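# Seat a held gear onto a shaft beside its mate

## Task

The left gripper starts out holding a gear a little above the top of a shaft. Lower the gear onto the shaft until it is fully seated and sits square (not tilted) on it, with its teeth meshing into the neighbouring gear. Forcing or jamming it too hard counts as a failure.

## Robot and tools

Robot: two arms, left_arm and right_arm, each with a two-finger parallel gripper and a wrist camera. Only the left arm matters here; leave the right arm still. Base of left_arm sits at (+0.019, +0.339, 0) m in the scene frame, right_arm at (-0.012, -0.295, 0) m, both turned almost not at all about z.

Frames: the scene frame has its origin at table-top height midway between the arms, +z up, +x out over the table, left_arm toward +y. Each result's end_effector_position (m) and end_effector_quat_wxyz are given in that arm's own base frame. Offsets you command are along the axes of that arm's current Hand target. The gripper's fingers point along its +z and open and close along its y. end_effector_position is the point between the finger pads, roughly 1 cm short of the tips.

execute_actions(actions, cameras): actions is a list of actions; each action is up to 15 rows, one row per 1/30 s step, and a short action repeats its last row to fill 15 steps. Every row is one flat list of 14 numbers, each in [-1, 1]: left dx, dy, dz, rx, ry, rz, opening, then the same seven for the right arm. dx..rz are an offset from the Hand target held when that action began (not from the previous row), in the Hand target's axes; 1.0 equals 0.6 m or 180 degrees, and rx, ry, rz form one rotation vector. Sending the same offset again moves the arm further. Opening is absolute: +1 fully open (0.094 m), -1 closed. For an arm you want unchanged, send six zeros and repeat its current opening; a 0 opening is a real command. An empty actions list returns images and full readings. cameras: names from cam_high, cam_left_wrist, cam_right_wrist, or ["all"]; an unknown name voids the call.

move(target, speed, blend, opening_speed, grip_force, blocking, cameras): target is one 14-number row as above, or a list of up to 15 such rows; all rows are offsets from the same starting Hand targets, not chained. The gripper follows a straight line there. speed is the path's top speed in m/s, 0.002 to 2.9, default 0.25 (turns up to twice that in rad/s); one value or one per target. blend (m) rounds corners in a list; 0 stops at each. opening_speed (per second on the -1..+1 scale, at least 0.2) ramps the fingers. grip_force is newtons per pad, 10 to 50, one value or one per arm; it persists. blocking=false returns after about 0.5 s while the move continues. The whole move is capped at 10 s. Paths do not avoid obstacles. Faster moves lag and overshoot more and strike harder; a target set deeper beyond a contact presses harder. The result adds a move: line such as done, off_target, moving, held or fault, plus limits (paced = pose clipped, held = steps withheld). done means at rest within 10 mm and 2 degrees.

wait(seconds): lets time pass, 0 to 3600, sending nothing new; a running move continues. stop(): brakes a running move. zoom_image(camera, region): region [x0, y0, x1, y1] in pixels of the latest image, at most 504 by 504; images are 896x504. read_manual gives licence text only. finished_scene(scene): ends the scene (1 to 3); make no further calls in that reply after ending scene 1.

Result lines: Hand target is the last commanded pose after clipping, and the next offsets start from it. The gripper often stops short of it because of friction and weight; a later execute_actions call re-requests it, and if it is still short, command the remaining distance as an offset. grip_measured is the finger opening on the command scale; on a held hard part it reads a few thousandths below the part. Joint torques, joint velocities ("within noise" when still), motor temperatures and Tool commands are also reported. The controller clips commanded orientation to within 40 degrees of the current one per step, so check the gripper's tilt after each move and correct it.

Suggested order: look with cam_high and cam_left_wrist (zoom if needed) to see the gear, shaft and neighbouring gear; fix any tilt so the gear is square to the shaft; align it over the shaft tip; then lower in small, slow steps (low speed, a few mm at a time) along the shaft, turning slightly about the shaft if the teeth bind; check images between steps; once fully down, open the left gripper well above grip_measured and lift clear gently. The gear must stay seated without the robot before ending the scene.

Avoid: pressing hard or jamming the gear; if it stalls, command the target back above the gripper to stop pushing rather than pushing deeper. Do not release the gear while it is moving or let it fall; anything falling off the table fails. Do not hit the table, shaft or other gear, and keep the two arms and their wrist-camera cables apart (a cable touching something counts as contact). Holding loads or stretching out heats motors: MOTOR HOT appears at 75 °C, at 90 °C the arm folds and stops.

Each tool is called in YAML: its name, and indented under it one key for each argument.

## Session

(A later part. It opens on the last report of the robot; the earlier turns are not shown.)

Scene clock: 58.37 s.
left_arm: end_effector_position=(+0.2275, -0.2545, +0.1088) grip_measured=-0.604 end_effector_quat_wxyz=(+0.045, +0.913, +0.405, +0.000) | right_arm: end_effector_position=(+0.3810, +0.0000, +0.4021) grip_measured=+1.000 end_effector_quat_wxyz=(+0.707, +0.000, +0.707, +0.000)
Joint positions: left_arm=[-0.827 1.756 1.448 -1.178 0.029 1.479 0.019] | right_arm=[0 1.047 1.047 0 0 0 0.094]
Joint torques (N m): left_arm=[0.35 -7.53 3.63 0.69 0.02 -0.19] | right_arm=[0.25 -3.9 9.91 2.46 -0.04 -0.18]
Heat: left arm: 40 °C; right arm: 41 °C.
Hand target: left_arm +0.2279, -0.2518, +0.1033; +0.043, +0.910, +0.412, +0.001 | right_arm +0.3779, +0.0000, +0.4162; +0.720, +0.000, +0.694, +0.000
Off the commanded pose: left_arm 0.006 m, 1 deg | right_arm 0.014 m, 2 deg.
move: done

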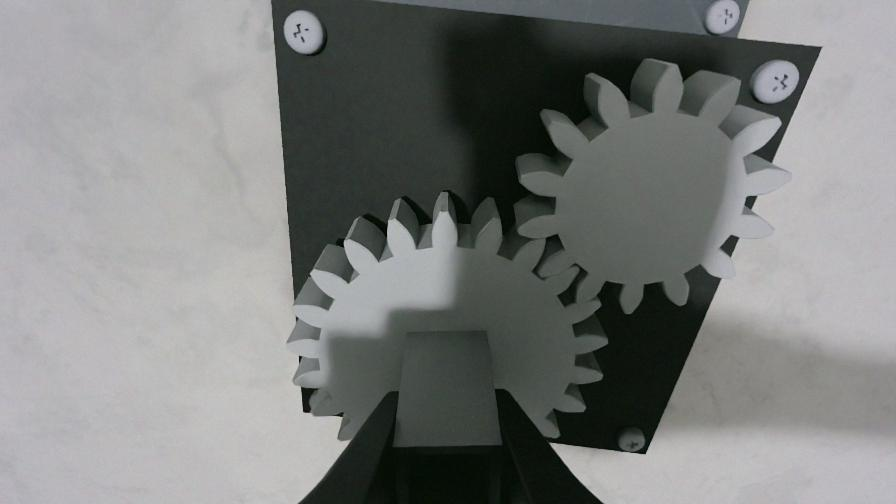

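move:
  target: [0,-0.0006,0.004,0,0,0,-1,0,0,0,0,0,0,1]
  speed: 0.03
  cameras: ["cam_left_wrist"]

zoom_image:
  camera: "cam_left_wrist"
  region: [460, 150, 660, 350]

Scene clock: 59.47 s.
left_arm: end_effector_position=(+0.2273, -0.2544, +0.1083) grip_measured=-0.604 end_effector_quat_wxyz=(+0.045, +0.913, +0.405, +0.000) | right_arm: end_effector_position=(+0.3810, +0.0000, +0.4021) grip_measured=+1.000 end_effector_quat_wxyz=(+0.707, +0.000, +0.707, +0.000)
Joint positions: left_arm=[-0.827 1.756 1.446 -1.176 0.029 1.479 0.019] | right_arm=[0 1.047 1.047 0 0 0 0.094]
Joint torques (N m): left_arm=[0.29 -7.46 3.02 0.79 0.02 -0.2] | right_arm=[0.24 -3.92 9.94 2.46 -0.04 -0.18]
Heat: left arm: 40 °C; right arm: 41 °C.
Hand target: left_arm +0.2277, -0.2517, +0.1008; +0.043, +0.910, +0.412, +0.001 | right_arm +0.3779, +0.0000, +0.4162; +0.720, +0.000, +0.694, +0.000
Off the commanded pose: left_arm 0.008 m, 1 deg | right_arm 0.014 m, 2 deg.
move: done

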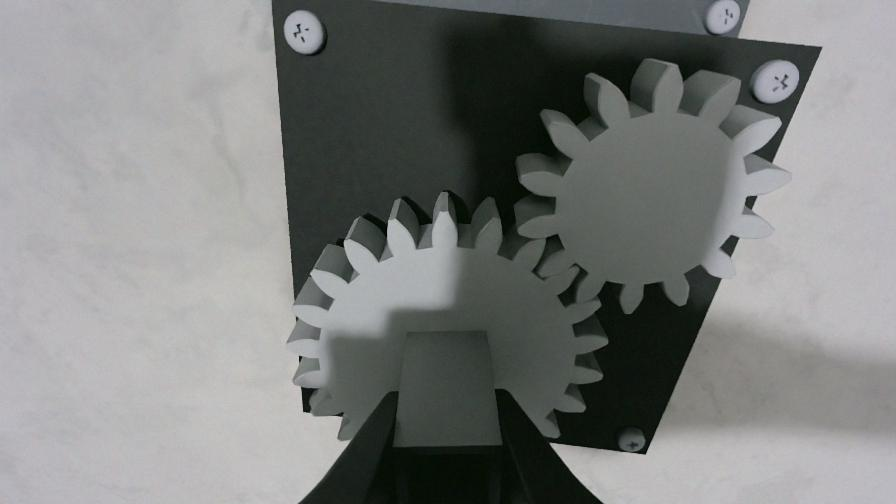

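Scaled by 2.520 from the camera's image (finer frame: 1280x720).

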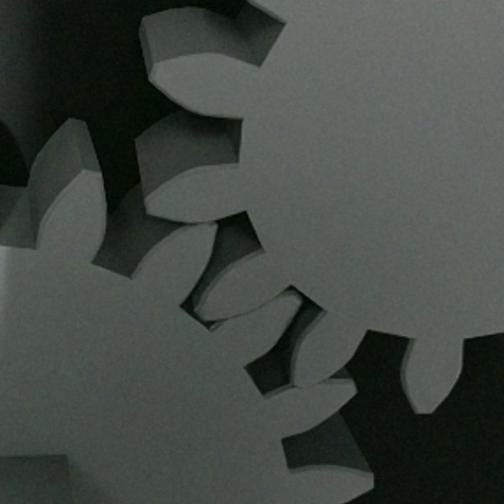

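move:
  target: [-0.0006,-0.004,-0.009,0,0,0,-1,0,0,0,0,0,0,1]
  speed: 0.03

move:
  target: [0,0,0,0,0,0,0.1,0,0,0,0,0,0,1]
  opening_speed: 0.6

move:
  target: [0,0.01,-0.15,0,0,0,0.1,0,0,0,0,0,0,1]
  speed: 0.1
  cameras: ["cam_left_wrist"]

Scene clock: 60.53 s.
left_arm: end_effector_position=(+0.2273, -0.2544, +0.1085) grip_measured=-0.604 end_effector_quat_wxyz=(+0.045, +0.913, +0.405, +0.000) | right_arm: end_effector_position=(+0.3810, +0.0000, +0.4021) grip_measured=+1.000 end_effector_quat_wxyz=(+0.707, +0.000, +0.707, +0.000)
Joint positions: left_arm=[-0.827 1.755 1.446 -1.176 0.029 1.479 0.019] | right_arm=[0 1.047 1.047 0 0 0 0.094]
Joint torques (N m): left_arm=[0.17 -8.39 3.52 0.59 0.01 -0.22] | right_arm=[0.25 -3.9 9.95 2.46 -0.04 -0.18]
Heat: left arm: 40 °C; right arm: 41 °C.
Hand target: left_arm +0.2255, -0.2500, +0.1060; +0.043, +0.910, +0.412, +0.001 | right_arm +0.3779, +0.0000, +0.4162; +0.720, +0.000, +0.694, +0.000
Off the commanded pose: left_arm 0.005 m, 1 deg | right_arm 0.014 m, 2 deg.
move: done

Scene clock: 62.57 s.
left_arm: end_effector_position=(+0.2262, -0.2530, +0.1061) grip_measured=+0.097 end_effector_quat_wxyz=(+0.042, +0.913, +0.406, -0.001) | right_arm: end_effector_position=(+0.3810, +0.0000, +0.4021) grip_measured=+1.000 end_effector_quat_wxyz=(+0.707, +0.000, +0.707, +0.000)
Joint positions: left_arm=[-0.827 1.755 1.437 -1.174 0.028 1.477 0.052] | right_arm=[0 1.047 1.047 0 0 0 0.094]
Joint torques (N m): left_arm=[0.17 -8.42 4.26 0.54 0.02 -0.2] | right_arm=[0.25 -3.9 9.94 2.47 -0.04 -0.18]
Heat: left arm: 40 °C; right arm: 41 °C.
Hand target: left_arm +0.2255, -0.2501, +0.1061; +0.043, +0.910, +0.412, +0.001 | right_arm +0.3779, +0.0000, +0.4162; +0.720, +0.000, +0.694, +0.000
Off the commanded pose: left_arm 0.003 m, 1 deg | right_arm 0.014 m, 2 deg.
move: done

Scene clock: 64.23 s.
left_arm: end_effector_position=(+0.2228, -0.2473, +0.1925) grip_measured=+0.098 end_effector_quat_wxyz=(+0.042, +0.912, +0.408, -0.001) | right_arm: end_effector_position=(+0.3810, +0.0000, +0.4021) grip_measured=+1.000 end_effector_quat_wxyz=(+0.707, +0.000, +0.707, +0.000)
Joint positions: left_arm=[-0.823 1.761 1.789 -1.519 0.028 1.477 0.052] | right_arm=[0 1.047 1.047 0 0 0 0.094]
Joint torques (N m): left_arm=[0.59 -6.3 7.84 0.31 0.03 -0.1] | right_arm=[0.25 -3.9 9.92 2.46 -0.04 -0.18]
Heat: left arm: 40 °C; right arm: 41 °C.
Hand target: left_arm +0.2267, -0.2471, +0.1961; +0.043, +0.910, +0.412, +0.001 | right_arm +0.3779, +0.0000, +0.4162; +0.720, +0.000, +0.694, +0.000
Off the commanded pose: left_arm 0.005 m, 1 deg | right_arm 0.014 m, 2 deg.
move: done

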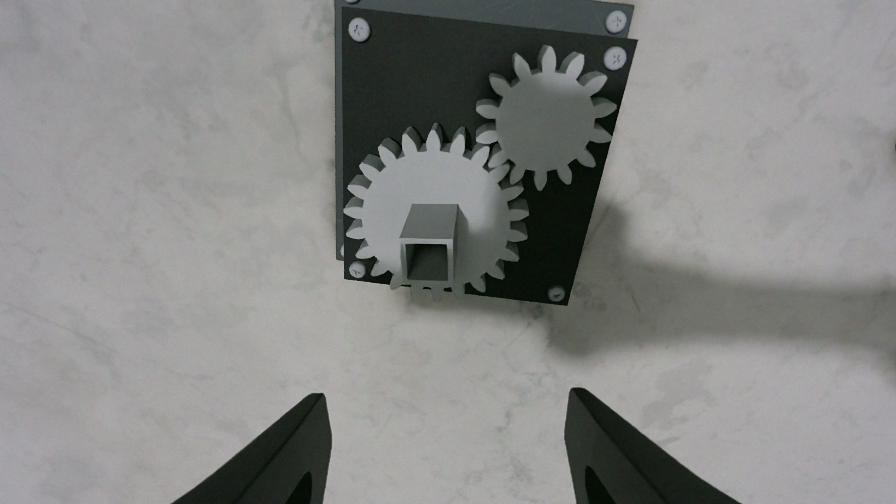

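finished_scene:
  scene: 1

The scene is finished: the task was done.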